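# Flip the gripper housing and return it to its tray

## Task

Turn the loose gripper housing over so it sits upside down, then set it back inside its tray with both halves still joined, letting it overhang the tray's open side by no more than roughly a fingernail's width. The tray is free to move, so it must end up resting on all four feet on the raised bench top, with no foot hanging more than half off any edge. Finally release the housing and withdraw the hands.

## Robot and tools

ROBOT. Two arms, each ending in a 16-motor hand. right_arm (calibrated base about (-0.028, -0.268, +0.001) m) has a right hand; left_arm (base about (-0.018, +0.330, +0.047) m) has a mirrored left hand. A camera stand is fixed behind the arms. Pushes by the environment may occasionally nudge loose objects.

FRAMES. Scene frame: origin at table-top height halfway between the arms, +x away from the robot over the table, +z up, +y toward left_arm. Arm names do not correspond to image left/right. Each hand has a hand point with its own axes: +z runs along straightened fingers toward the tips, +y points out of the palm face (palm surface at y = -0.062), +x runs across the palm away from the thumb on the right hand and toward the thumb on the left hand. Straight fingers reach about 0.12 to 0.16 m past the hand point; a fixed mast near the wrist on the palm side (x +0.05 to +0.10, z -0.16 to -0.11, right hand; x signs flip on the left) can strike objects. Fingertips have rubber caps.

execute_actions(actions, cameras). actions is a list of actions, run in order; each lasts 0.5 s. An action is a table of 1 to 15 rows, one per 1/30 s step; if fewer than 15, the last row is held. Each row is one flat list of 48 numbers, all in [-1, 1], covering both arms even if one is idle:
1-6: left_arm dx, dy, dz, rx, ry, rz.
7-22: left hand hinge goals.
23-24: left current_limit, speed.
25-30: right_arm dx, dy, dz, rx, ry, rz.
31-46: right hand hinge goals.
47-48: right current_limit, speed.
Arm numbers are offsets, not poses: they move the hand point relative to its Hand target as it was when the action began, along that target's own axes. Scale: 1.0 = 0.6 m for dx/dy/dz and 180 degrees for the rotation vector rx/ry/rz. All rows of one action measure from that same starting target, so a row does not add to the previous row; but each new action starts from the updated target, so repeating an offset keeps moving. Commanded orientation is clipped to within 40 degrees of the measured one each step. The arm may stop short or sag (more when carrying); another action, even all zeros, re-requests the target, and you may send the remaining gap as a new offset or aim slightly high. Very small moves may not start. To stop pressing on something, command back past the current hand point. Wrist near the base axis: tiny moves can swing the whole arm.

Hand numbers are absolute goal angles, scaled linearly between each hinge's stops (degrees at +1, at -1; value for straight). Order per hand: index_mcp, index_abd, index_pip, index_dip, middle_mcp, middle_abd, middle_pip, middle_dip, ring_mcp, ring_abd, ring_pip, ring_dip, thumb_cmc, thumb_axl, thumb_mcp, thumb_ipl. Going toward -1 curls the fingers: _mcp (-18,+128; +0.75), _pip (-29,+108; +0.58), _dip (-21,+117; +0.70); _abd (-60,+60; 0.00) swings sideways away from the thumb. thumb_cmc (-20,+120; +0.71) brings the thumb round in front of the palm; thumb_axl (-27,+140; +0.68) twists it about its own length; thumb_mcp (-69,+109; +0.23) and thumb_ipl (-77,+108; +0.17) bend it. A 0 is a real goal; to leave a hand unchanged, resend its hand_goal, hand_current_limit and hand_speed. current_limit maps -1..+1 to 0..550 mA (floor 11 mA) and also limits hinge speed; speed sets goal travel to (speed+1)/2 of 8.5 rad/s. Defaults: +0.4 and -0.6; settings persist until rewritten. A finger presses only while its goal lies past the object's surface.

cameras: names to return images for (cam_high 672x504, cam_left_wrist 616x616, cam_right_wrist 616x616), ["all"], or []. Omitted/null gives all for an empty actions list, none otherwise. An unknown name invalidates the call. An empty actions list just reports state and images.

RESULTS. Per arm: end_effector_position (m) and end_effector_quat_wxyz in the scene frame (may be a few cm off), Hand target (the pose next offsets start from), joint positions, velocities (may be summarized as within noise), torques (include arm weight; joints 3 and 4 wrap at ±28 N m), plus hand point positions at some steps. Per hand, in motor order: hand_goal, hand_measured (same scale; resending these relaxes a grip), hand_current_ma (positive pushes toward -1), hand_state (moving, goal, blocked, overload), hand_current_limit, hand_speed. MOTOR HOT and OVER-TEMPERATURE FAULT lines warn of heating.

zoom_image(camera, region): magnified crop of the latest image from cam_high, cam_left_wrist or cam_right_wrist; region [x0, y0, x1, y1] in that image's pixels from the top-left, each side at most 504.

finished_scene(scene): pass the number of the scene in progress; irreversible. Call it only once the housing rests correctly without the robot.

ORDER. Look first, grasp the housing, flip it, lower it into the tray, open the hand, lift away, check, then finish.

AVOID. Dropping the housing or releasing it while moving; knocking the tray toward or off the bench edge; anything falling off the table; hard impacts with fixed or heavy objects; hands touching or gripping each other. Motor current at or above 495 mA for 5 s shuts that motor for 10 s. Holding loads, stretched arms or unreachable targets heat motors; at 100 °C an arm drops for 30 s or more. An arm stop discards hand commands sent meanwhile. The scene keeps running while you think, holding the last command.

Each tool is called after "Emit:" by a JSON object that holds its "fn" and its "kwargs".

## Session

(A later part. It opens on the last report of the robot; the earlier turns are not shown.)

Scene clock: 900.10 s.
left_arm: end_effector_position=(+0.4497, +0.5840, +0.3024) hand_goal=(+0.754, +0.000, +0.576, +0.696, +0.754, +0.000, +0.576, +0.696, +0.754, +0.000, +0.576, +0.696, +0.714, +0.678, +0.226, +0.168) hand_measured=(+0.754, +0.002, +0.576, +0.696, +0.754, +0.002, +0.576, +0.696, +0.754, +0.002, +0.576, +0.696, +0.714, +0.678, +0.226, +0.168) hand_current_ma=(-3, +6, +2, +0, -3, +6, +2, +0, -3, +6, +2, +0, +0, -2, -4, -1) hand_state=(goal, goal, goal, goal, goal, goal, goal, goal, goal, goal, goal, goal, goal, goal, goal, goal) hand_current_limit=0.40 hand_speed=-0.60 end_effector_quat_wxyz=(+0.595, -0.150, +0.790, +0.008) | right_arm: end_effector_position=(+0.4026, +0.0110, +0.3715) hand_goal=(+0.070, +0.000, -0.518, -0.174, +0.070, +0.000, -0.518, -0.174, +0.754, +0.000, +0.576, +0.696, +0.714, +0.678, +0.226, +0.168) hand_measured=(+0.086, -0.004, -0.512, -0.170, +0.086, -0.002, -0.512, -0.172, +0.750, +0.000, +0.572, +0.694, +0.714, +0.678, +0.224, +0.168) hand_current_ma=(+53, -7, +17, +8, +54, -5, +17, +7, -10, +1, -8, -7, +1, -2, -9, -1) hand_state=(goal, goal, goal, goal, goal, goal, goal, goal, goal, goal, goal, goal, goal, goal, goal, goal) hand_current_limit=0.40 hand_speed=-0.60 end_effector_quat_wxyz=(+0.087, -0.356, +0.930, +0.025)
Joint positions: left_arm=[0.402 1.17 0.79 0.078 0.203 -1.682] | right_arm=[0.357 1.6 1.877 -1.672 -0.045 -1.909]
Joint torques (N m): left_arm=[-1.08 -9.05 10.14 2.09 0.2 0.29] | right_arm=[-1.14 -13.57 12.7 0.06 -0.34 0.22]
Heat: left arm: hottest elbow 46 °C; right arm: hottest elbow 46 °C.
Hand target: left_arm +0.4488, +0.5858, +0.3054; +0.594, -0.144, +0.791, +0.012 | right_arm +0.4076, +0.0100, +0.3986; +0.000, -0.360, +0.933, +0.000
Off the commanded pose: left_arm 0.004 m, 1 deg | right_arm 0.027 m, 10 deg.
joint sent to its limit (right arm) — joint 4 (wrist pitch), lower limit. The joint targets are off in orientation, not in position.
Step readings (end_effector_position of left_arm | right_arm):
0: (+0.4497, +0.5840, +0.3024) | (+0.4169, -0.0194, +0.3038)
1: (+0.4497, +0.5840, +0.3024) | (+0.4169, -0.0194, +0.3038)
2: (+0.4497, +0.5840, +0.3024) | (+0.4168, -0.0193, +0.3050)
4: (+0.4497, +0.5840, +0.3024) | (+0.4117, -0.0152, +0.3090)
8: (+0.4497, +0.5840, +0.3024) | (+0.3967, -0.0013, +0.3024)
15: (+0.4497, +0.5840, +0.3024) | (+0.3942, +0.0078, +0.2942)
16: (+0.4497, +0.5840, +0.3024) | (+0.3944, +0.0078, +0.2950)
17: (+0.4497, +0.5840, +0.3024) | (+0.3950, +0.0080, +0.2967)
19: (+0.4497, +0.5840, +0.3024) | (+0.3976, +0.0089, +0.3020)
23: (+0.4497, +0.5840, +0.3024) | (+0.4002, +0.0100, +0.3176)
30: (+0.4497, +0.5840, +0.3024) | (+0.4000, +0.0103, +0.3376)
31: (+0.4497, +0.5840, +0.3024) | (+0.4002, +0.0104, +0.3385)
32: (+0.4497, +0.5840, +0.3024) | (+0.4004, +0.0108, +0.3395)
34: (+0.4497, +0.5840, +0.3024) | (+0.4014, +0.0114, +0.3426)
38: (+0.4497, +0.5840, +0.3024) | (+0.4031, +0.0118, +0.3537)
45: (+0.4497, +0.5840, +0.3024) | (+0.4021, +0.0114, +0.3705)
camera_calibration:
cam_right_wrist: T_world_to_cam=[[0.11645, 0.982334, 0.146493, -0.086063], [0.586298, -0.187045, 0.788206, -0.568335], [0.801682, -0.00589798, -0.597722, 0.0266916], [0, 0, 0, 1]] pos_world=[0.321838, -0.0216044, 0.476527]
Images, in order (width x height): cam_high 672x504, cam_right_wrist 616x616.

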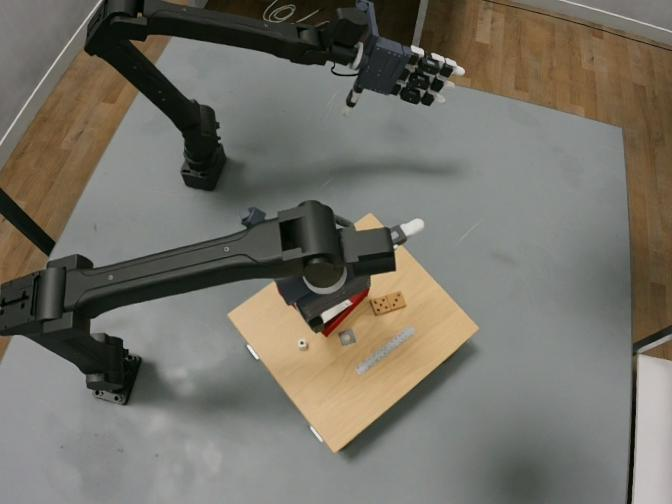

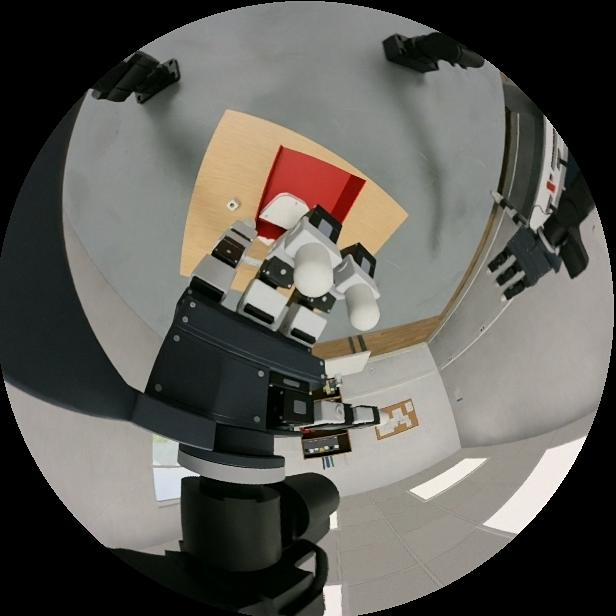

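Emit:
{"fn": "execute_actions", "kwargs": {"actions": [[[0,0,0,0,0,0,0.754,0,0.576,0.696,0.754,0,0.576,0.696,0.754,0,0.576,0.696,0.714,0.678,0.226,0.168,0.4,-0.6,-0.013,0.112,-0.033,0,0,0,0.069,0,-0.518,-0.174,0.069,0,-0.518,-0.174,0.754,0,0.576,0.696,0.714,0.678,0.226,0.168,0.4,-0.6]],[[0,0,0,0,0,0,0.754,0,0.576,0.696,0.754,0,0.576,0.696,0.754,0,0.576,0.696,0.714,0.678,0.226,0.168,0.4,-0.6,-0.013,0.112,-0.033,0,0,0,0.069,0,-0.518,-0.174,0.069,0,-0.518,-0.174,0.754,0,0.576,0.696,0.714,0.678,0.226,0.168,0.4,-0.6]]], "cameras": ["cam_right_wrist","cam_high"]}}

Emit:
{"fn": "zoom_image", "kwargs": {"camera": "cam_high", "region": [260, 230, 410, 350]}}

Emit:
{"fn": "zoom_image", "kwargs": {"camera": "cam_right_wrist", "region": [160, 130, 320, 290]}}

Scene clock: 926.77 s.
left_arm: end_effector_position=(+0.4497, +0.5840, +0.3024) hand_goal=(+0.754, +0.000, +0.576, +0.696, +0.754, +0.000, +0.576, +0.696, +0.754, +0.000, +0.576, +0.696, +0.714, +0.678, +0.226, +0.168) hand_measured=(+0.754, +0.002, +0.576, +0.696, +0.754, +0.002, +0.576, +0.696, +0.754, +0.002, +0.576, +0.696, +0.714, +0.678, +0.226, +0.168) hand_current_ma=(-3, +6, +2, +0, -3, +6, +2, +0, -3, +6, +2, +0, +0, -2, -4, -1) hand_state=(goal, goal, goal, goal, goal, goal, goal, goal, goal, goal, goal, goal, goal, goal, goal, goal) hand_current_limit=0.40 hand_speed=-0.60 end_effector_quat_wxyz=(+0.595, -0.150, +0.790, +0.008) | right_arm: end_effector_position=(+0.3272, +0.1213, +0.4050) hand_goal=(+0.070, +0.000, -0.518, -0.174, +0.070, +0.000, -0.518, -0.174, +0.754, +0.000, +0.576, +0.696, +0.714, +0.678, +0.226, +0.168) hand_measured=(+0.084, -0.004, -0.512, -0.172, +0.084, -0.002, -0.512, -0.172, +0.752, +0.000, +0.574, +0.694, +0.714, +0.678, +0.224, +0.168) hand_current_ma=(+48, -7, +16, +7, +49, -5, +16, +6, -2, +1, -6, -7, +1, -2, -9, -1) hand_state=(goal, goal, goal, goal, goal, goal, goal, goal, goal, goal, goal, goal, goal, goal, goal, goal) hand_current_limit=0.40 hand_speed=-0.60 end_effector_quat_wxyz=(+0.104, -0.352, +0.928, +0.060)
Joint positions: left_arm=[0.402 1.17 0.79 0.078 0.203 -1.682] | right_arm=[0.617 1.558 1.894 -1.672 -0.055 -1.64]
Joint torques (N m): left_arm=[-0.62 -9.23 10.13 1.88 0.19 0.26] | right_arm=[-1.14 -13.98 12.94 0.38 -0.34 0.21]
Heat: left arm: hottest elbow 47 °C; right arm: hottest elbow 49 °C.
Hand target: left_arm +0.4488, +0.5858, +0.3054; +0.594, -0.144, +0.791, +0.012 | right_arm +0.3291, +0.1201, +0.4380; +0.000, -0.359, +0.933, +0.000
Off the commanded pose: left_arm 0.004 m, 1 deg | right_arm 0.033 m, 14 deg.
joint sent to its limit (right arm) — joint 4 (wrist pitch), lower limit. The joint targets are off in orientation, not in position.
Step readings (end_effector_position of left_arm | right_arm):
0: (+0.4497, +0.5840, +0.3024) | (+0.4027, +0.0111, +0.3715)
1: (+0.4497, +0.5840, +0.3024) | (+0.4026, +0.0113, +0.3715)
2: (+0.4497, +0.5840, +0.3024) | (+0.4025, +0.0126, +0.3717)
4: (+0.4497, +0.5840, +0.3024) | (+0.3988, +0.0203, +0.3732)
8: (+0.4497, +0.5840, +0.3024) | (+0.3777, +0.0492, +0.3814)
15: (+0.4497, +0.5840, +0.3024) | (+0.3611, +0.0673, +0.3922)
16: (+0.4497, +0.5840, +0.3024) | (+0.3617, +0.0672, +0.3922)
17: (+0.4497, +0.5840, +0.3024) | (+0.3613, +0.0689, +0.3923)
19: (+0.4497, +0.5840, +0.3024) | (+0.3590, +0.0750, +0.3923)
23: (+0.4497, +0.5840, +0.3024) | (+0.3369, +0.1031, +0.3958)
30: (+0.4497, +0.5840, +0.3024) | (+0.3229, +0.1229, +0.4042)
camera_calibration:
cam_right_wrist: T_world_to_cam=[[0.114812, 0.967804, 0.223997, -0.219661], [0.580318, -0.248355, 0.775597, -0.51546], [0.806257, 0.0409418, -0.590148, 0.0976298], [0, 0, 0, 1]] pos_world=[0.245635, 0.0805747, 0.506609]
Images, in order (width x height): cam_high 672x504, cam_right_wrist 616x616.

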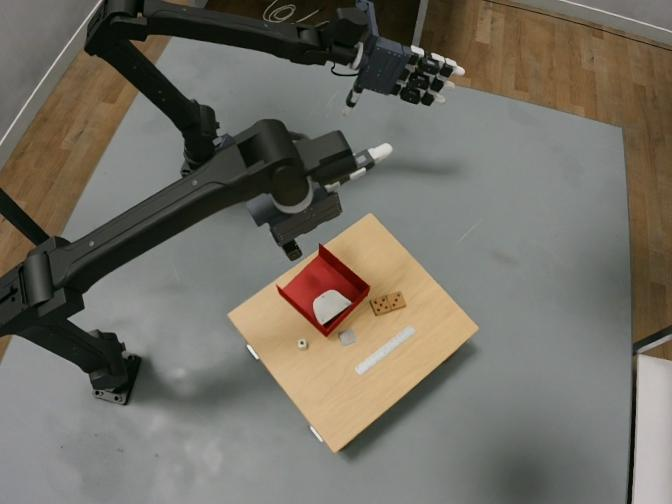

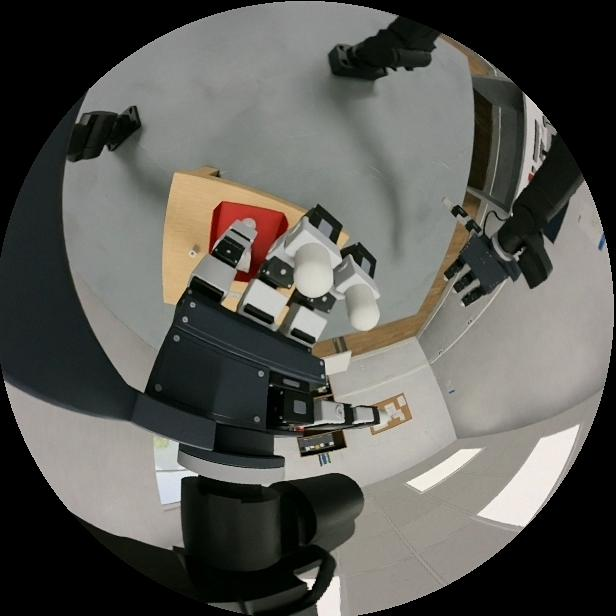

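Scaled by 3.360 from the camera's 672x504 image, which has a finer 960x720 frame.

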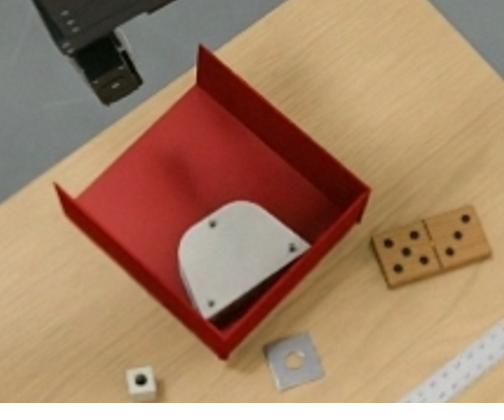

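Scaled by 3.150 from the camera's 616x616 image, which has a finer 880x880 frame.

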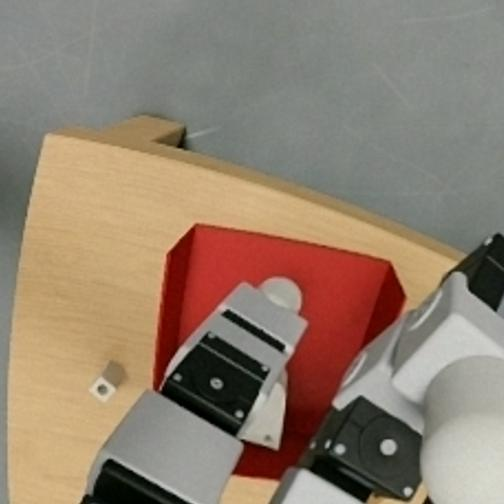

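Emit:
{"fn": "execute_actions", "kwargs": {"actions": [[[0,0,0,0,0,0,0.754,0,0.576,0.696,0.754,0,0.576,0.696,0.754,0,0.576,0.696,0.714,0.678,0.226,0.168,0.4,-0.6,-0.02,-0.078,0.025,0.078,0,-0.011,0.069,0,-0.518,-0.174,0.069,0,-0.518,-0.174,0.754,0,0.576,0.696,0.714,0.678,0.226,0.168,0.4,-0.6],[0,0,0,0,0,0,0.754,0,0.576,0.696,0.754,0,0.576,0.696,0.754,0,0.576,0.696,0.714,0.678,0.226,0.168,0.4,-0.6,-0.0408,-0.1563,0.05,0.156,0,-0.022,0.069,0,-0.518,-0.174,0.069,0,-0.518,-0.174,0.754,0,0.576,0.696,0.714,0.678,0.226,0.168,0.4,-0.6]],[[0,0,0,0,0,0,0.754,0,0.576,0.696,0.754,0,0.576,0.696,0.754,0,0.576,0.696,0.714,0.678,0.226,0.168,0.4,-0.6,0,0.0415,0.078,0,0,0,0.069,0,-0.518,-0.174,0.069,0,-0.518,-0.174,0.754,0,0.576,0.696,0.714,0.678,0.226,0.168,0.4,-0.6]],[[0,0,0,0,0,0,0.754,0,0.576,0.696,0.754,0,0.576,0.696,0.754,0,0.576,0.696,0.714,0.678,0.226,0.168,0.4,-0.6,0,0.025,0.045,0,0,0,0.069,0,-0.518,-0.174,0.069,0,-0.518,-0.174,0.754,0,0.576,0.696,0.714,0.678,0.226,0.168,0.4,-0.6]]], "cameras": ["cam_right_wrist"]}}

Emit:
{"fn": "zoom_image", "kwargs": {"camera": "cam_right_wrist", "region": [200, 150, 320, 270]}}

Scene clock: 962.23 s.
left_arm: end_effector_position=(+0.4497, +0.5840, +0.3024) hand_goal=(+0.754, +0.000, +0.576, +0.696, +0.754, +0.000, +0.576, +0.696, +0.754, +0.000, +0.576, +0.696, +0.714, +0.678, +0.226, +0.168) hand_measured=(+0.754, +0.002, +0.576, +0.696, +0.754, +0.002, +0.576, +0.696, +0.754, +0.002, +0.576, +0.696, +0.714, +0.678, +0.226, +0.168) hand_current_ma=(-3, +6, +2, +0, -3, +6, +2, +0, -3, +6, +2, +0, +0, -2, -4, -1) hand_state=(goal, goal, goal, goal, goal, goal, goal, goal, goal, goal, goal, goal, goal, goal, goal, goal) hand_current_limit=0.40 hand_speed=-0.60 end_effector_quat_wxyz=(+0.595, -0.150, +0.790, +0.008) | right_arm: end_effector_position=(+0.4086, +0.0623, +0.3285) hand_goal=(+0.070, +0.000, -0.518, -0.174, +0.070, +0.000, -0.518, -0.174, +0.754, +0.000, +0.576, +0.696, +0.714, +0.678, +0.226, +0.168) hand_measured=(+0.080, -0.004, -0.512, -0.172, +0.080, -0.002, -0.512, -0.172, +0.750, +0.000, +0.574, +0.694, +0.712, +0.678, +0.224, +0.168) hand_current_ma=(+32, -7, +16, +7, +33, -5, +16, +6, -14, +1, -6, -7, -4, -2, -9, -1) hand_state=(goal, goal, goal, goal, goal, goal, goal, goal, goal, goal, goal, goal, goal, goal, goal, goal) hand_current_limit=0.40 hand_speed=-0.60 end_effector_quat_wxyz=(+0.120, -0.386, +0.889, -0.215)
Joint positions: left_arm=[0.402 1.17 0.79 0.078 0.203 -1.682] | right_arm=[0.62 1.688 1.937 -1.677 0.478 -1.772]
Joint torques (N m): left_arm=[-0.21 -9 10.45 1.95 0.13 0.28] | right_arm=[-0.38 -13.45 8.95 0.31 0.25 0.22]
Heat: left arm: hottest elbow 47 °C; right arm: hottest elbow 54 °C.
Hand target: left_arm +0.4488, +0.5858, +0.3054; +0.594, -0.144, +0.791, +0.012 | right_arm +0.4087, +0.0663, +0.3242; +0.087, -0.381, +0.892, -0.226
Off the commanded pose: left_arm 0.004 m, 1 deg | right_arm 0.006 m, 4 deg.
joint sent to its limit (right arm) — joint 4 (wrist pitch), lower limit. The joint targets are off in orientation, not in position.
Step readings (end_effector_position of left_arm | right_arm):
0: (+0.4497, +0.5840, +0.3024) | (+0.3272, +0.1213, +0.4051)
1: (+0.4497, +0.5840, +0.3024) | (+0.3280, +0.1206, +0.4046)
2: (+0.4497, +0.5840, +0.3024) | (+0.3336, +0.1148, +0.4022)
4: (+0.4497, +0.5840, +0.3024) | (+0.3522, +0.0967, +0.3971)
8: (+0.4497, +0.5840, +0.3024) | (+0.3925, +0.0644, +0.4047)
15: (+0.4497, +0.5840, +0.3024) | (+0.4066, +0.0569, +0.3990)
16: (+0.4497, +0.5840, +0.3024) | (+0.4064, +0.0580, +0.3968)
17: (+0.4497, +0.5840, +0.3024) | (+0.4070, +0.0590, +0.3941)
19: (+0.4497, +0.5840, +0.3024) | (+0.4081, +0.0607, +0.3889)
23: (+0.4497, +0.5840, +0.3024) | (+0.4072, +0.0620, +0.3727)
30: (+0.4497, +0.5840, +0.3024) | (+0.4093, +0.0635, +0.3581)
31: (+0.4497, +0.5840, +0.3024) | (+0.4092, +0.0635, +0.3580)
32: (+0.4497, +0.5840, +0.3024) | (+0.4092, +0.0630, +0.3567)
34: (+0.4497, +0.5840, +0.3024) | (+0.4087, +0.0619, +0.3529)
38: (+0.4497, +0.5840, +0.3024) | (+0.4067, +0.0609, +0.3385)
45: (+0.4497, +0.5840, +0.3024) | (+0.4085, +0.0622, +0.3285)
camera_calibration:
cam_right_wrist: T_world_to_cam=[[0.0882798, 0.963114, -0.254201, 0.0134694], [0.375768, 0.204142, 0.903949, -0.504767], [0.9225, -0.175321, -0.343885, -0.125628], [0, 0, 0, 1]] pos_world=[0.304378, 0.0680465, 0.416506]
Images, in order (width x height): cam_right_wrist 616x616.

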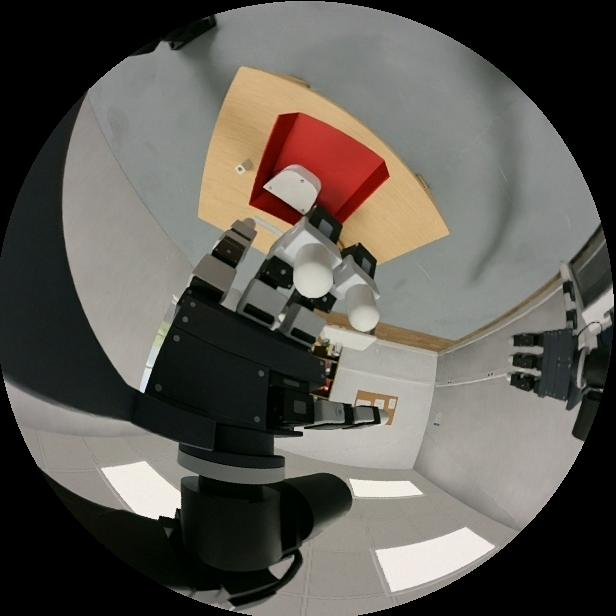

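Scaled by 4.200 from the camera's 616x616 image, which has a finer 880x880 frame.

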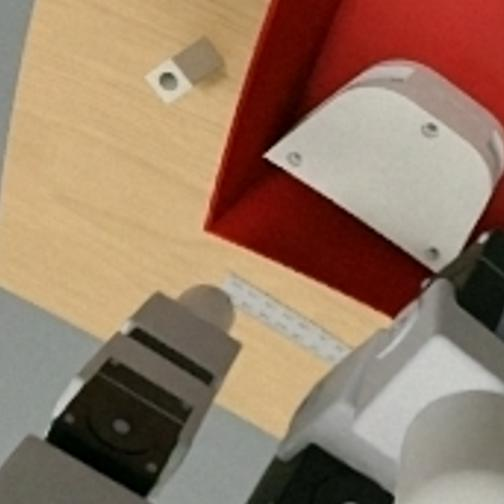

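Emit:
{"fn": "execute_actions", "kwargs": {"actions": [[[0,0,0,0,0,0,0.754,0,0.576,0.696,0.754,0,0.576,0.696,0.754,0,0.576,0.696,0.714,0.678,0.226,0.168,0.4,-0.6,0.0008,0.034,0.0129,0,0,0,0.069,0,-0.518,-0.174,0.069,0,-0.518,-0.174,0.754,0,0.576,0.696,0.714,0.678,0.226,0.168,0.4,-0.6],[0,0,0,0,0,0,0.754,0,0.576,0.696,0.754,0,0.576,0.696,0.754,0,0.576,0.696,0.714,0.678,0.226,0.168,0.4,-0.6,0.0015,0.0677,0.0258,0,0,0,0.069,0,-0.518,-0.174,0.069,0,-0.518,-0.174,0.754,0,0.576,0.696,0.714,0.678,0.226,0.168,0.4,-0.6]]], "cameras": ["cam_right_wrist"]}}

Emit:
{"fn": "zoom_image", "kwargs": {"camera": "cam_right_wrist", "region": [210, 150, 330, 270]}}

Scene clock: 992.97 s.
left_arm: end_effector_position=(+0.4497, +0.5840, +0.3024) hand_goal=(+0.754, +0.000, +0.576, +0.696, +0.754, +0.000, +0.576, +0.696, +0.754, +0.000, +0.576, +0.696, +0.714, +0.678, +0.226, +0.168) hand_measured=(+0.754, +0.002, +0.576, +0.696, +0.754, +0.002, +0.576, +0.696, +0.754, +0.002, +0.576, +0.696, +0.714, +0.678, +0.226, +0.168) hand_current_ma=(-3, +6, +2, +0, -3, +6, +2, +0, -3, +6, +2, +0, +0, -2, -4, -1) hand_state=(goal, goal, goal, goal, goal, goal, goal, goal, goal, goal, goal, goal, goal, goal, goal, goal) hand_current_limit=0.40 hand_speed=-0.60 end_effector_quat_wxyz=(+0.595, -0.150, +0.790, +0.008) | right_arm: end_effector_position=(+0.3842, +0.0854, +0.2948) hand_goal=(+0.070, +0.000, -0.518, -0.174, +0.070, +0.000, -0.518, -0.174, +0.754, +0.000, +0.576, +0.696, +0.714, +0.678, +0.226, +0.168) hand_measured=(+0.080, -0.004, -0.512, -0.172, +0.080, -0.002, -0.512, -0.172, +0.750, +0.000, +0.574, +0.694, +0.712, +0.678, +0.224, +0.168) hand_current_ma=(+32, -7, +16, +7, +32, -5, +16, +6, -14, +1, -6, -7, -6, -2, -9, -1) hand_state=(goal, goal, goal, goal, goal, goal, goal, goal, goal, goal, goal, goal, goal, goal, goal, goal) hand_current_limit=0.40 hand_speed=-0.60 end_effector_quat_wxyz=(+0.099, -0.387, +0.889, -0.222)
Joint positions: left_arm=[0.402 1.17 0.79 0.078 0.203 -1.682] | right_arm=[0.686 1.699 1.865 -1.677 0.487 -1.689]
Joint torques (N m): left_arm=[-0.97 -8.7 10.21 2.14 0.19 0.26] | right_arm=[-1.08 -13.92 8.96 0.06 0.21 0.21]
Heat: left arm: hottest elbow 47 °C; right arm: hottest elbow 52 °C.
Hand target: left_arm +0.4488, +0.5858, +0.3054; +0.594, -0.144, +0.791, +0.012 | right_arm +0.3872, +0.0851, +0.2914; +0.087, -0.381, +0.892, -0.227
Off the commanded pose: left_arm 0.004 m, 1 deg | right_arm 0.004 m, 2 deg.
joint sent to its limit (right arm) — joint 4 (wrist pitch), lower limit. The joint targets still meet the commanded pose.
Step readings (end_effector_position of left_arm | right_arm):
0: (+0.4497, +0.5840, +0.3024) | (+0.4086, +0.0623, +0.3285)
1: (+0.4497, +0.5840, +0.3024) | (+0.4087, +0.0623, +0.3285)
2: (+0.4497, +0.5840, +0.3024) | (+0.4083, +0.0626, +0.3275)
4: (+0.4497, +0.5840, +0.3024) | (+0.4059, +0.0638, +0.3219)
8: (+0.4497, +0.5840, +0.3024) | (+0.3912, +0.0738, +0.3029)
15: (+0.4497, +0.5840, +0.3024) | (+0.3834, +0.0853, +0.2947)
camera_calibration:
cam_right_wrist: T_world_to_cam=[[0.0870895, 0.954607, -0.284854, -0.00495914], [0.406751, 0.226945, 0.884901, -0.478135], [0.909378, -0.19293, -0.368523, -0.096954], [0, 0, 0, 1]] pos_world=[0.283082, 0.0945393, 0.38596]
Images, in order (width x height): cam_right_wrist 616x616.

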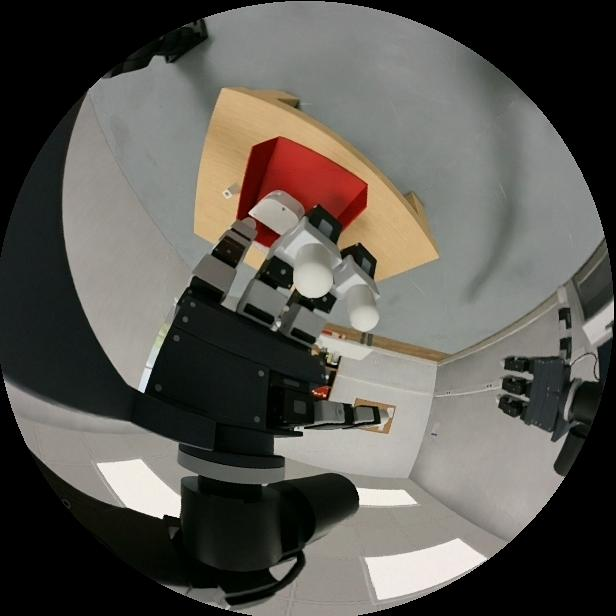

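Scaled by 4.200 from the camera's 616x616 image, which has a finer 880x880 frame.

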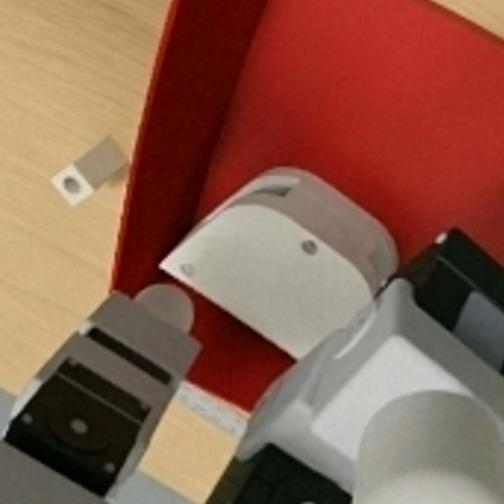

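Emit:
{"fn": "execute_actions", "kwargs": {"actions": [[[0,0,0,0,0,0,0.754,0,0.576,0.696,0.754,0,0.576,0.696,0.754,0,0.576,0.696,0.714,0.678,0.226,0.168,0.4,-0.6,0,-0.011,0.02,0,0,0,0.069,0,-0.518,-0.174,0.069,0,-0.518,-0.174,0.754,0,0.576,0.696,0.714,0.678,0.226,0.168,0.4,-0.6],[0,0,0,0,0,0,0.754,0,0.576,0.696,0.754,0,0.576,0.696,0.754,0,0.576,0.696,0.714,0.678,0.226,0.168,0.4,-0.6,0,-0.011,0.0527,0,0,0,0.069,0,-0.518,-0.174,0.069,0,-0.518,-0.174,0.754,0,0.576,0.696,0.714,0.678,0.226,0.168,0.4,-0.6]]], "cameras": ["cam_right_wrist"]}}

Emit:
{"fn": "zoom_image", "kwargs": {"camera": "cam_right_wrist", "region": [210, 150, 330, 270]}}

Scene clock: 1011.83 s.
left_arm: end_effector_position=(+0.4497, +0.5840, +0.3024) hand_goal=(+0.754, +0.000, +0.576, +0.696, +0.754, +0.000, +0.576, +0.696, +0.754, +0.000, +0.576, +0.696, +0.714, +0.678, +0.226, +0.168) hand_measured=(+0.754, +0.002, +0.576, +0.696, +0.754, +0.002, +0.576, +0.696, +0.754, +0.002, +0.576, +0.696, +0.714, +0.678, +0.226, +0.168) hand_current_ma=(-3, +6, +2, +0, -3, +6, +2, +0, -3, +6, +2, +0, +0, -2, -4, -1) hand_state=(goal, goal, goal, goal, goal, goal, goal, goal, goal, goal, goal, goal, goal, goal, goal, goal) hand_current_limit=0.40 hand_speed=-0.60 end_effector_quat_wxyz=(+0.595, -0.150, +0.790, +0.008) | right_arm: end_effector_position=(+0.3978, +0.0694, +0.2723) hand_goal=(+0.070, +0.000, -0.518, -0.174, +0.070, +0.000, -0.518, -0.174, +0.754, +0.000, +0.576, +0.696, +0.714, +0.678, +0.226, +0.168) hand_measured=(+0.080, -0.004, -0.512, -0.172, +0.080, -0.002, -0.512, -0.172, +0.748, +0.000, +0.574, +0.694, +0.712, +0.678, +0.224, +0.168) hand_current_ma=(+28, -7, +16, +7, +29, -5, +16, +6, -19, +1, -3, -4, -6, -2, -9, -1) hand_state=(goal, goal, goal, goal, goal, goal, goal, goal, goal, goal, goal, goal, goal, goal, goal, goal) hand_current_limit=0.40 hand_speed=-0.60 end_effector_quat_wxyz=(+0.088, -0.378, +0.894, -0.226)
Joint positions: left_arm=[0.402 1.17 0.79 0.078 0.203 -1.682] | right_arm=[0.647 1.702 1.811 -1.63 0.487 -1.705]
Joint torques (N m): left_arm=[-0.97 -9.17 10.26 1.99 0.12 0.28] | right_arm=[-1.2 -13.68 8.8 0.69 0.26 0.01]
Heat: left arm: hottest elbow 47 °C; right arm: hottest elbow 51 °C.
Hand target: left_arm +0.4488, +0.5858, +0.3054; +0.594, -0.144, +0.791, +0.012 | right_arm +0.4017, +0.0704, +0.2666; +0.087, -0.381, +0.892, -0.226
Off the commanded pose: left_arm 0.004 m, 1 deg | right_arm 0.007 m, 0 deg.
Step readings (end_effector_position of left_arm | right_arm):
0: (+0.4497, +0.5840, +0.3024) | (+0.3843, +0.0854, +0.2948)
1: (+0.4497, +0.5840, +0.3024) | (+0.3843, +0.0854, +0.2948)
2: (+0.4497, +0.5840, +0.3024) | (+0.3846, +0.0849, +0.2947)
4: (+0.4497, +0.5840, +0.3024) | (+0.3863, +0.0832, +0.2912)
8: (+0.4497, +0.5840, +0.3024) | (+0.3921, +0.0749, +0.2774)
15: (+0.4497, +0.5840, +0.3024) | (+0.3980, +0.0696, +0.2724)
camera_calibration:
cam_right_wrist: T_world_to_cam=[[0.10732, 0.948759, -0.297217, -0.00152103], [0.423708, 0.226793, 0.876947, -0.464664], [0.899419, -0.220047, -0.377658, -0.112251], [0, 0, 0, 1]] pos_world=[0.298006, 0.0821251, 0.364642]
Images, in order (width x height): cam_right_wrist 616x616.

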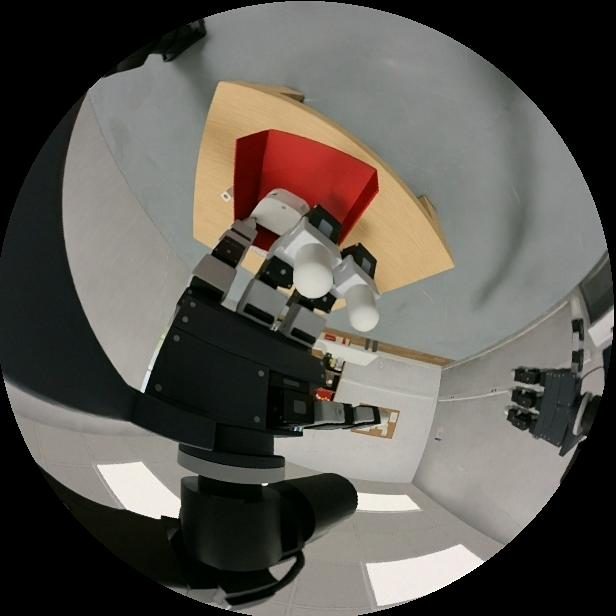

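Scaled by 4.200 from the camera's 616x616 image, which has a finer 880x880 frame.

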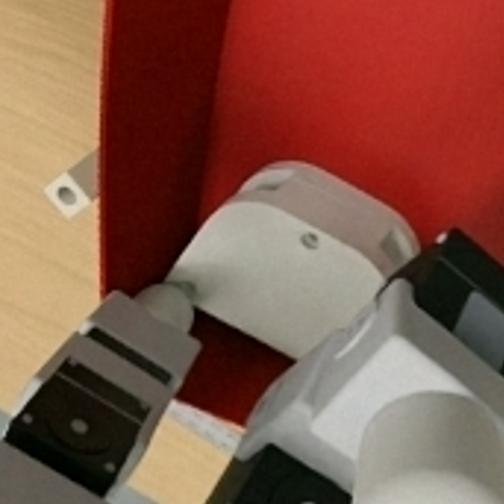

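Emit:
{"fn": "execute_actions", "kwargs": {"actions": [[[0,0,0,0,0,0,0.754,0,0.576,0.696,0.754,0,0.576,0.696,0.754,0,0.576,0.696,0.714,0.678,0.226,0.168,0.4,-0.6,0,-0.013,0,0,0,0,0.069,0,-0.518,-0.174,0.069,0,-0.518,-0.174,0.754,0,0.576,0.696,0.714,0.678,0.226,0.168,0.4,-0.6]],[[0,0,0,0,0,0,0.754,0,0.576,0.696,0.754,0,0.576,0.696,0.754,0,0.576,0.696,0.714,0.678,0.226,0.168,0.4,-0.6,0,0,0.02,0,0,0,0.069,0,-0.518,-0.174,0.069,0,-0.518,-0.174,0.754,0,0.576,0.696,0.714,0.678,0.226,0.168,0.4,-0.6]]], "cameras": ["cam_right_wrist"]}}

Emit:
{"fn": "zoom_image", "kwargs": {"camera": "cam_right_wrist", "region": [210, 150, 330, 270]}}

Scene clock: 1027.87 s.
left_arm: end_effector_position=(+0.4497, +0.5840, +0.3024) hand_goal=(+0.754, +0.000, +0.576, +0.696, +0.754, +0.000, +0.576, +0.696, +0.754, +0.000, +0.576, +0.696, +0.714, +0.678, +0.226, +0.168) hand_measured=(+0.754, +0.002, +0.576, +0.696, +0.754, +0.002, +0.576, +0.696, +0.754, +0.002, +0.576, +0.696, +0.714, +0.678, +0.226, +0.168) hand_current_ma=(-3, +6, +2, +0, -3, +6, +2, +0, -3, +6, +2, +0, +0, -2, -4, -1) hand_state=(goal, goal, goal, goal, goal, goal, goal, goal, goal, goal, goal, goal, goal, goal, goal, goal) hand_current_limit=0.40 hand_speed=-0.60 end_effector_quat_wxyz=(+0.595, -0.150, +0.790, +0.008) | right_arm: end_effector_position=(+0.4070, +0.0642, +0.2702) hand_goal=(+0.070, +0.000, -0.518, -0.174, +0.070, +0.000, -0.518, -0.174, +0.754, +0.000, +0.576, +0.696, +0.714, +0.678, +0.226, +0.168) hand_measured=(+0.080, -0.004, -0.512, -0.172, +0.080, -0.002, -0.512, -0.172, +0.754, +0.000, +0.578, +0.696, +0.712, +0.678, +0.224, +0.168) hand_current_ma=(+28, -7, +16, +7, +29, -5, +16, +6, +2, +1, +2, -2, -7, -2, -9, -1) hand_state=(goal, goal, goal, goal, goal, goal, goal, goal, goal, goal, goal, goal, goal, goal, goal, goal) hand_current_limit=0.40 hand_speed=-0.60 end_effector_quat_wxyz=(+0.094, -0.379, +0.893, -0.225)
Joint positions: left_arm=[0.402 1.17 0.79 0.078 0.203 -1.682] | right_arm=[0.628 1.702 1.805 -1.599 0.487 -1.733]
Joint torques (N m): left_arm=[-0.79 -8.82 10.21 2.1 0.16 0.32] | right_arm=[-1.44 -13.63 8.02 0.77 0.19 0.03]
Heat: left arm: hottest elbow 47 °C; right arm: hottest elbow 52 °C.
Hand target: left_arm +0.4488, +0.5858, +0.3054; +0.594, -0.144, +0.791, +0.012 | right_arm +0.4107, +0.0616, +0.2598; +0.087, -0.380, +0.892, -0.226
Off the commanded pose: left_arm 0.004 m, 1 deg | right_arm 0.011 m, 1 deg.
Step readings (end_effector_position of left_arm | right_arm):
0: (+0.4497, +0.5840, +0.3024) | (+0.3977, +0.0694, +0.2723)
1: (+0.4497, +0.5840, +0.3024) | (+0.3977, +0.0694, +0.2723)
2: (+0.4497, +0.5840, +0.3024) | (+0.3976, +0.0693, +0.2723)
4: (+0.4497, +0.5840, +0.3024) | (+0.3978, +0.0687, +0.2723)
8: (+0.4497, +0.5840, +0.3024) | (+0.3982, +0.0677, +0.2723)
15: (+0.4497, +0.5840, +0.3024) | (+0.3983, +0.0671, +0.2722)
16: (+0.4497, +0.5840, +0.3024) | (+0.3983, +0.0672, +0.2722)
17: (+0.4497, +0.5840, +0.3024) | (+0.3987, +0.0672, +0.2723)
19: (+0.4497, +0.5840, +0.3024) | (+0.4007, +0.0673, +0.2720)
23: (+0.4497, +0.5840, +0.3024) | (+0.4053, +0.0644, +0.2701)
30: (+0.4497, +0.5840, +0.3024) | (+0.4070, +0.0642, +0.2702)
camera_calibration:
cam_right_wrist: T_world_to_cam=[[0.104199, 0.950906, -0.291412, 0.00127195], [0.413873, 0.224973, 0.882098, -0.462864], [0.904351, -0.212521, -0.370112, -0.127016], [0, 0, 0, 1]] pos_world=[0.306301, 0.075929, 0.361652]
Images, in order (width x height): cam_right_wrist 616x616.

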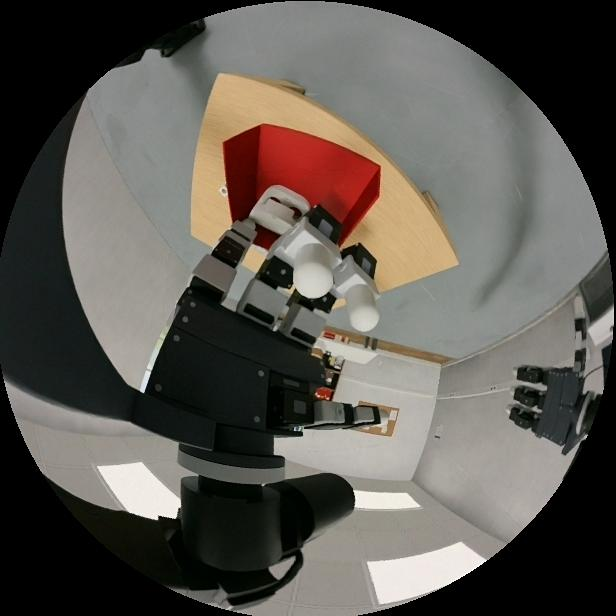

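Scaled by 4.200 from the camera's 616x616 image, which has a finer 880x880 frame.

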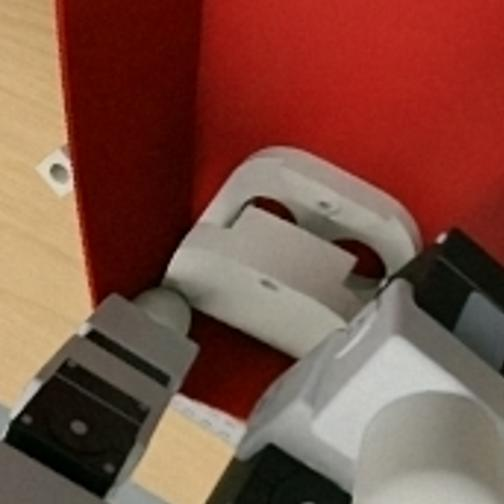

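Emit:
{"fn": "zoom_image", "kwargs": {"camera": "cam_right_wrist", "region": [240, 175, 320, 245]}}

Scaled by 6.300 from the camera's 616x616 image, which has a finer 880x880 frame.

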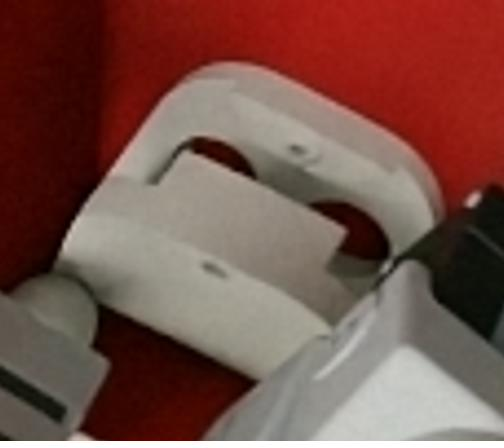

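Emit:
{"fn": "execute_actions", "kwargs": {"actions": [[[0,0,0,0,0,0,0.754,0,0.576,0.696,0.754,0,0.576,0.696,0.754,0,0.576,0.696,0.714,0.678,0.226,0.168,0.4,-0.6,0,0,-0.05,0,0,0,0.069,0,-0.518,-0.174,0.069,0,-0.518,-0.174,0.754,0,0.576,0.696,0.714,0.678,0.226,0.168,0.4,-0.6]],[[0,0,0,0,0,0,0.754,0,0.576,0.696,0.754,0,0.576,0.696,0.754,0,0.576,0.696,0.714,0.678,0.226,0.168,0.4,-0.6,0,0,-0.05,0,0,0,0.069,0,-0.518,-0.174,0.069,0,-0.518,-0.174,0.754,0,0.576,0.696,0.714,0.678,0.226,0.168,0.4,-0.6]]], "cameras": ["cam_right_wrist"]}}

Emit:
{"fn": "zoom_image", "kwargs": {"camera": "cam_right_wrist", "region": [210, 130, 350, 270]}}

Scene clock: 1047.83 s.
left_arm: end_effector_position=(+0.4497, +0.5840, +0.3024) hand_goal=(+0.754, +0.000, +0.576, +0.696, +0.754, +0.000, +0.576, +0.696, +0.754, +0.000, +0.576, +0.696, +0.714, +0.678, +0.226, +0.168) hand_measured=(+0.754, +0.002, +0.576, +0.696, +0.754, +0.002, +0.576, +0.696, +0.754, +0.002, +0.576, +0.696, +0.714, +0.678, +0.226, +0.168) hand_current_ma=(-3, +6, +2, +0, -3, +6, +2, +0, -3, +6, +2, +0, +0, -2, -4, -1) hand_state=(goal, goal, goal, goal, goal, goal, goal, goal, goal, goal, goal, goal, goal, goal, goal, goal) hand_current_limit=0.40 hand_speed=-0.60 end_effector_quat_wxyz=(+0.595, -0.150, +0.790, +0.008) | right_arm: end_effector_position=(+0.3858, +0.0751, +0.2835) hand_goal=(+0.070, +0.000, -0.518, -0.174, +0.070, +0.000, -0.518, -0.174, +0.754, +0.000, +0.576, +0.696, +0.714, +0.678, +0.226, +0.168) hand_measured=(+0.080, -0.004, -0.512, -0.172, +0.080, -0.002, -0.512, -0.172, +0.750, +0.004, +0.576, +0.696, +0.712, +0.678, +0.224, +0.168) hand_current_ma=(+28, -7, +16, +7, +29, -5, +16, +6, -9, +8, +2, -1, -7, -2, -9, -1) hand_state=(goal, goal, goal, goal, goal, goal, goal, goal, goal, goal, goal, goal, goal, goal, goal, goal) hand_current_limit=0.40 hand_speed=-0.60 end_effector_quat_wxyz=(+0.083, -0.394, +0.887, -0.225)
Joint positions: left_arm=[0.402 1.17 0.79 0.078 0.203 -1.682] | right_arm=[0.667 1.702 1.842 -1.671 0.482 -1.718]
Joint torques (N m): left_arm=[-0.97 -8.88 10.3 1.96 0.17 0.27] | right_arm=[-0.26 -15.74 12.85 -0.25 0.2 0.18]
Heat: left arm: hottest elbow 47 °C; right arm: hottest elbow 51 °C.
Hand target: left_arm +0.4488, +0.5858, +0.3054; +0.594, -0.144, +0.791, +0.012 | right_arm +0.3910, +0.0819, +0.3127; +0.087, -0.380, +0.892, -0.226
Off the commanded pose: left_arm 0.004 m, 1 deg | right_arm 0.030 m, 2 deg.
joint sent to its limit (right arm) — joint 4 (wrist pitch), lower limit. The joint targets are off in orientation, not in position.
Step readings (end_effector_position of left_arm | right_arm):
0: (+0.4497, +0.5840, +0.3024) | (+0.4070, +0.0642, +0.2702)
1: (+0.4497, +0.5840, +0.3024) | (+0.4070, +0.0642, +0.2702)
2: (+0.4497, +0.5840, +0.3024) | (+0.4067, +0.0640, +0.2702)
4: (+0.4497, +0.5840, +0.3024) | (+0.4032, +0.0623, +0.2698)
8: (+0.4497, +0.5840, +0.3024) | (+0.3952, +0.0609, +0.2697)
15: (+0.4497, +0.5840, +0.3024) | (+0.3929, +0.0616, +0.2734)
16: (+0.4497, +0.5840, +0.3024) | (+0.3928, +0.0618, +0.2736)
17: (+0.4497, +0.5840, +0.3024) | (+0.3922, +0.0625, +0.2740)
19: (+0.4497, +0.5840, +0.3024) | (+0.3909, +0.0642, +0.2758)
23: (+0.4497, +0.5840, +0.3024) | (+0.3884, +0.0703, +0.2811)
30: (+0.4497, +0.5840, +0.3024) | (+0.3859, +0.0752, +0.2835)
camera_calibration:
cam_right_wrist: T_world_to_cam=[[0.0721493, 0.949303, -0.305971, 0.0136473], [0.430337, 0.247119, 0.868183, -0.472412], [0.89978, -0.19431, -0.39069, -0.094422], [0, 0, 0, 1]] pos_world=[0.28727, 0.0854394, 0.377426]
Images, in order (width x height): cam_right_wrist 616x616.

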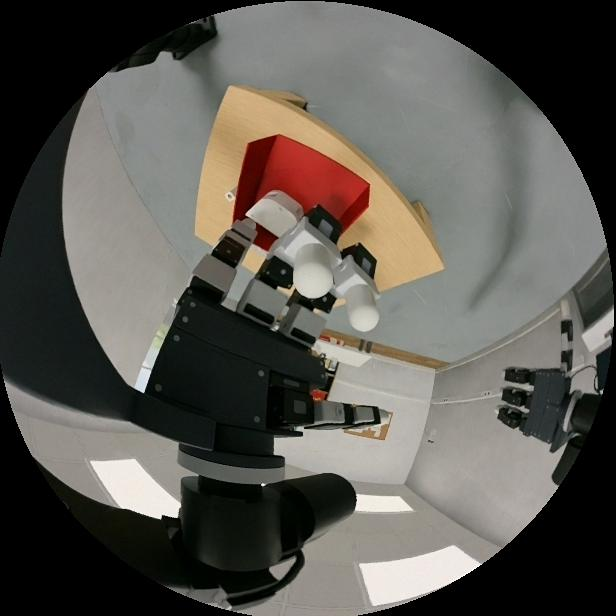

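Scaled by 3.600 from the camera's 616x616 image, which has a finer 880x880 frame.

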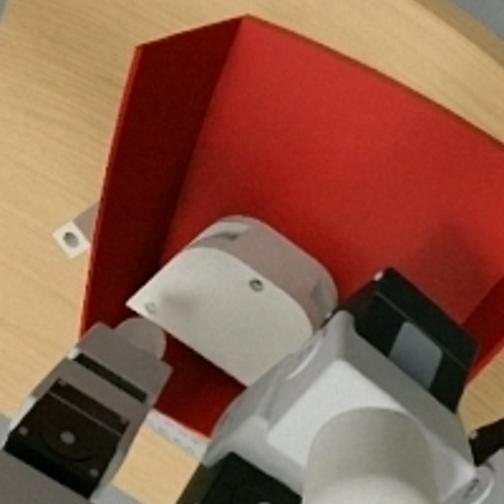

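Emit:
{"fn": "execute_actions", "kwargs": {"actions": [[[0,0,0,0,0,0,0.754,0,0.576,0.696,0.754,0,0.576,0.696,0.754,0,0.576,0.696,0.714,0.678,0.226,0.168,0.4,-0.6,0,0.03,-0.08,-0.08,0,0,0.069,0,-0.518,-0.174,0.069,0,-0.518,-0.174,0.069,0,-0.518,-0.174,0.714,0.678,0.226,0.168,0.4,-0.6]],[[0,0,0,0,0,0,0.754,0,0.576,0.696,0.754,0,0.576,0.696,0.754,0,0.576,0.696,0.714,0.678,0.226,0.168,0.4,-0.6,0,0.03,-0.08,-0.07,0,0,0.069,0,-0.518,-0.174,0.069,0,-0.518,-0.174,0.069,0,-0.518,-0.174,0.714,0.678,0.226,0.168,0.4,-0.6]]], "cameras": ["cam_right_wrist","cam_high"]}}

Emit:
{"fn": "zoom_image", "kwargs": {"camera": "cam_right_wrist", "region": [190, 110, 350, 270]}}

Emit:
{"fn": "zoom_image", "kwargs": {"camera": "cam_high", "region": [250, 220, 410, 350]}}

Scene clock: 1224.73 s.
left_arm: end_effector_position=(+0.4497, +0.5840, +0.3024) hand_goal=(+0.754, +0.000, +0.576, +0.696, +0.754, +0.000, +0.576, +0.696, +0.754, +0.000, +0.576, +0.696, +0.714, +0.678, +0.226, +0.168) hand_measured=(+0.754, +0.002, +0.576, +0.696, +0.754, +0.002, +0.576, +0.696, +0.754, +0.002, +0.576, +0.696, +0.714, +0.678, +0.226, +0.168) hand_current_ma=(-3, +6, +2, +0, -3, +6, +2, +0, -3, +6, +2, +0, +0, -2, -4, -1) hand_state=(goal, goal, goal, goal, goal, goal, goal, goal, goal, goal, goal, goal, goal, goal, goal, goal) hand_current_limit=0.40 hand_speed=-0.60 end_effector_quat_wxyz=(+0.595, -0.150, +0.790, +0.008) | right_arm: end_effector_position=(+0.3373, +0.1287, +0.3603) hand_goal=(+0.070, +0.000, -0.518, -0.174, +0.070, +0.000, -0.518, -0.174, +0.070, +0.000, -0.518, -0.174, +0.714, +0.678, +0.226, +0.168) hand_measured=(+0.078, -0.002, -0.512, -0.172, +0.078, -0.002, -0.512, -0.172, +0.086, -0.004, -0.512, -0.170, +0.712, +0.678, +0.224, +0.168) hand_current_ma=(+24, -6, +16, +7, +24, -5, +16, +6, +56, -6, +19, +8, -5, -2, -10, -1) hand_state=(goal, goal, goal, goal, goal, goal, goal, goal, goal, goal, goal, goal, goal, goal, goal, goal) hand_current_limit=0.40 hand_speed=-0.60 end_effector_quat_wxyz=(+0.070, -0.389, +0.918, +0.029)
Joint positions: left_arm=[0.402 1.17 0.79 0.078 0.203 -1.682] | right_arm=[0.627 1.637 1.894 -1.676 -0.019 -1.712]
Joint torques (N m): left_arm=[-0.73 -8.59 10.39 2.09 0.13 0.26] | right_arm=[-1.03 -14.8 12.79 0.25 -0.33 0.19]
Heat: left arm: hottest elbow 49 °C; right arm: hottest elbow 58 °C.
Hand target: left_arm +0.4488, +0.5858, +0.3054; +0.594, -0.144, +0.791, +0.012 | right_arm +0.3435, +0.1297, +0.3889; -0.004, -0.390, +0.921, -0.012
Off the commanded pose: left_arm 0.004 m, 1 deg | right_arm 0.029 m, 10 deg.
joint sent to its limit (right arm) — joint 4 (wrist pitch), lower limit. The joint targets are off in orientation, not in position.
Step readings (end_effector_position of left_arm | right_arm):
0: (+0.4497, +0.5840, +0.3024) | (+0.3858, +0.0751, +0.2835)
1: (+0.4497, +0.5840, +0.3024) | (+0.3848, +0.0765, +0.2837)
2: (+0.4497, +0.5840, +0.3024) | (+0.3807, +0.0817, +0.2845)
4: (+0.4497, +0.5840, +0.3024) | (+0.3708, +0.0933, +0.2902)
8: (+0.4497, +0.5840, +0.3024) | (+0.3594, +0.1049, +0.3067)
15: (+0.4497, +0.5840, +0.3024) | (+0.3561, +0.1072, +0.3194)
16: (+0.4497, +0.5840, +0.3024) | (+0.3553, +0.1081, +0.3197)
17: (+0.4497, +0.5840, +0.3024) | (+0.3515, +0.1126, +0.3217)
19: (+0.4497, +0.5840, +0.3024) | (+0.3445, +0.1217, +0.3285)
23: (+0.4497, +0.5840, +0.3024) | (+0.3393, +0.1280, +0.3426)
30: (+0.4497, +0.5840, +0.3024) | (+0.3365, +0.1286, +0.3593)
camera_calibration:
cam_right_wrist: T_world_to_cam=[[0.0494184, 0.989667, 0.134598, -0.166437], [0.621249, -0.135979, 0.771725, -0.511609], [0.782053, 0.0454813, -0.62155, 0.0816968], [0, 0, 0, 1]] pos_world=[0.262171, 0.0914341, 0.468002]
Images, in order (width x height): cam_high 672x504, cam_right_wrist 616x616.

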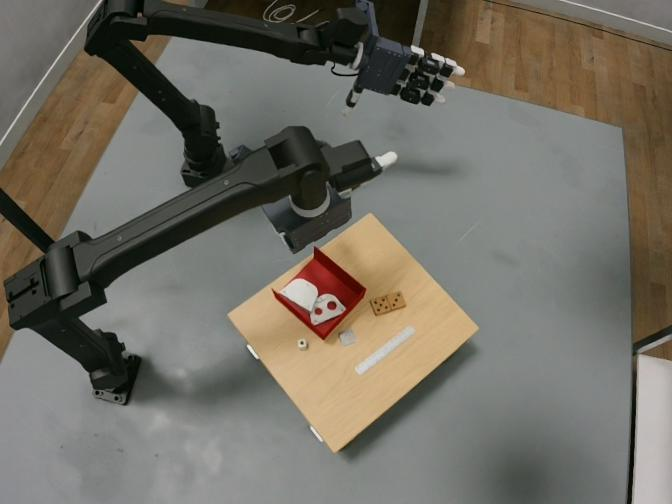

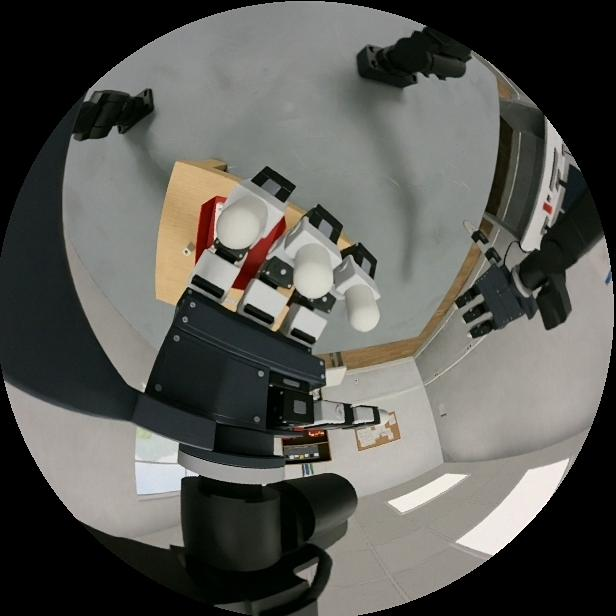

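Scaled by 3.150 from the camera's 616x616 image, which has a finer 880x880 frame.

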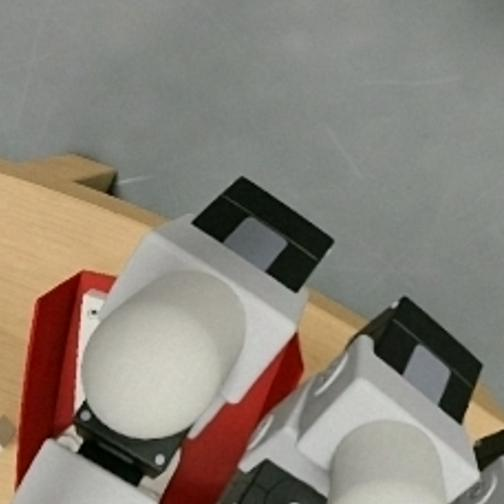

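Scaled by 3.150 from the camera's 672x504 image, which has a finer 960x720 frame.

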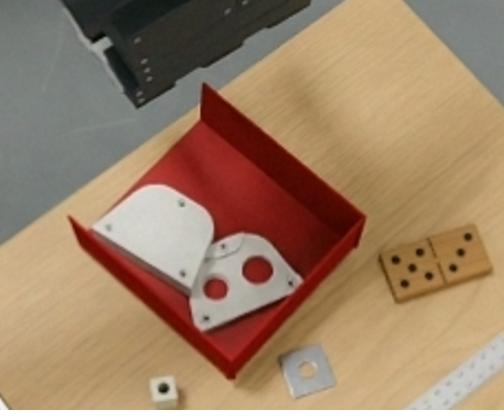

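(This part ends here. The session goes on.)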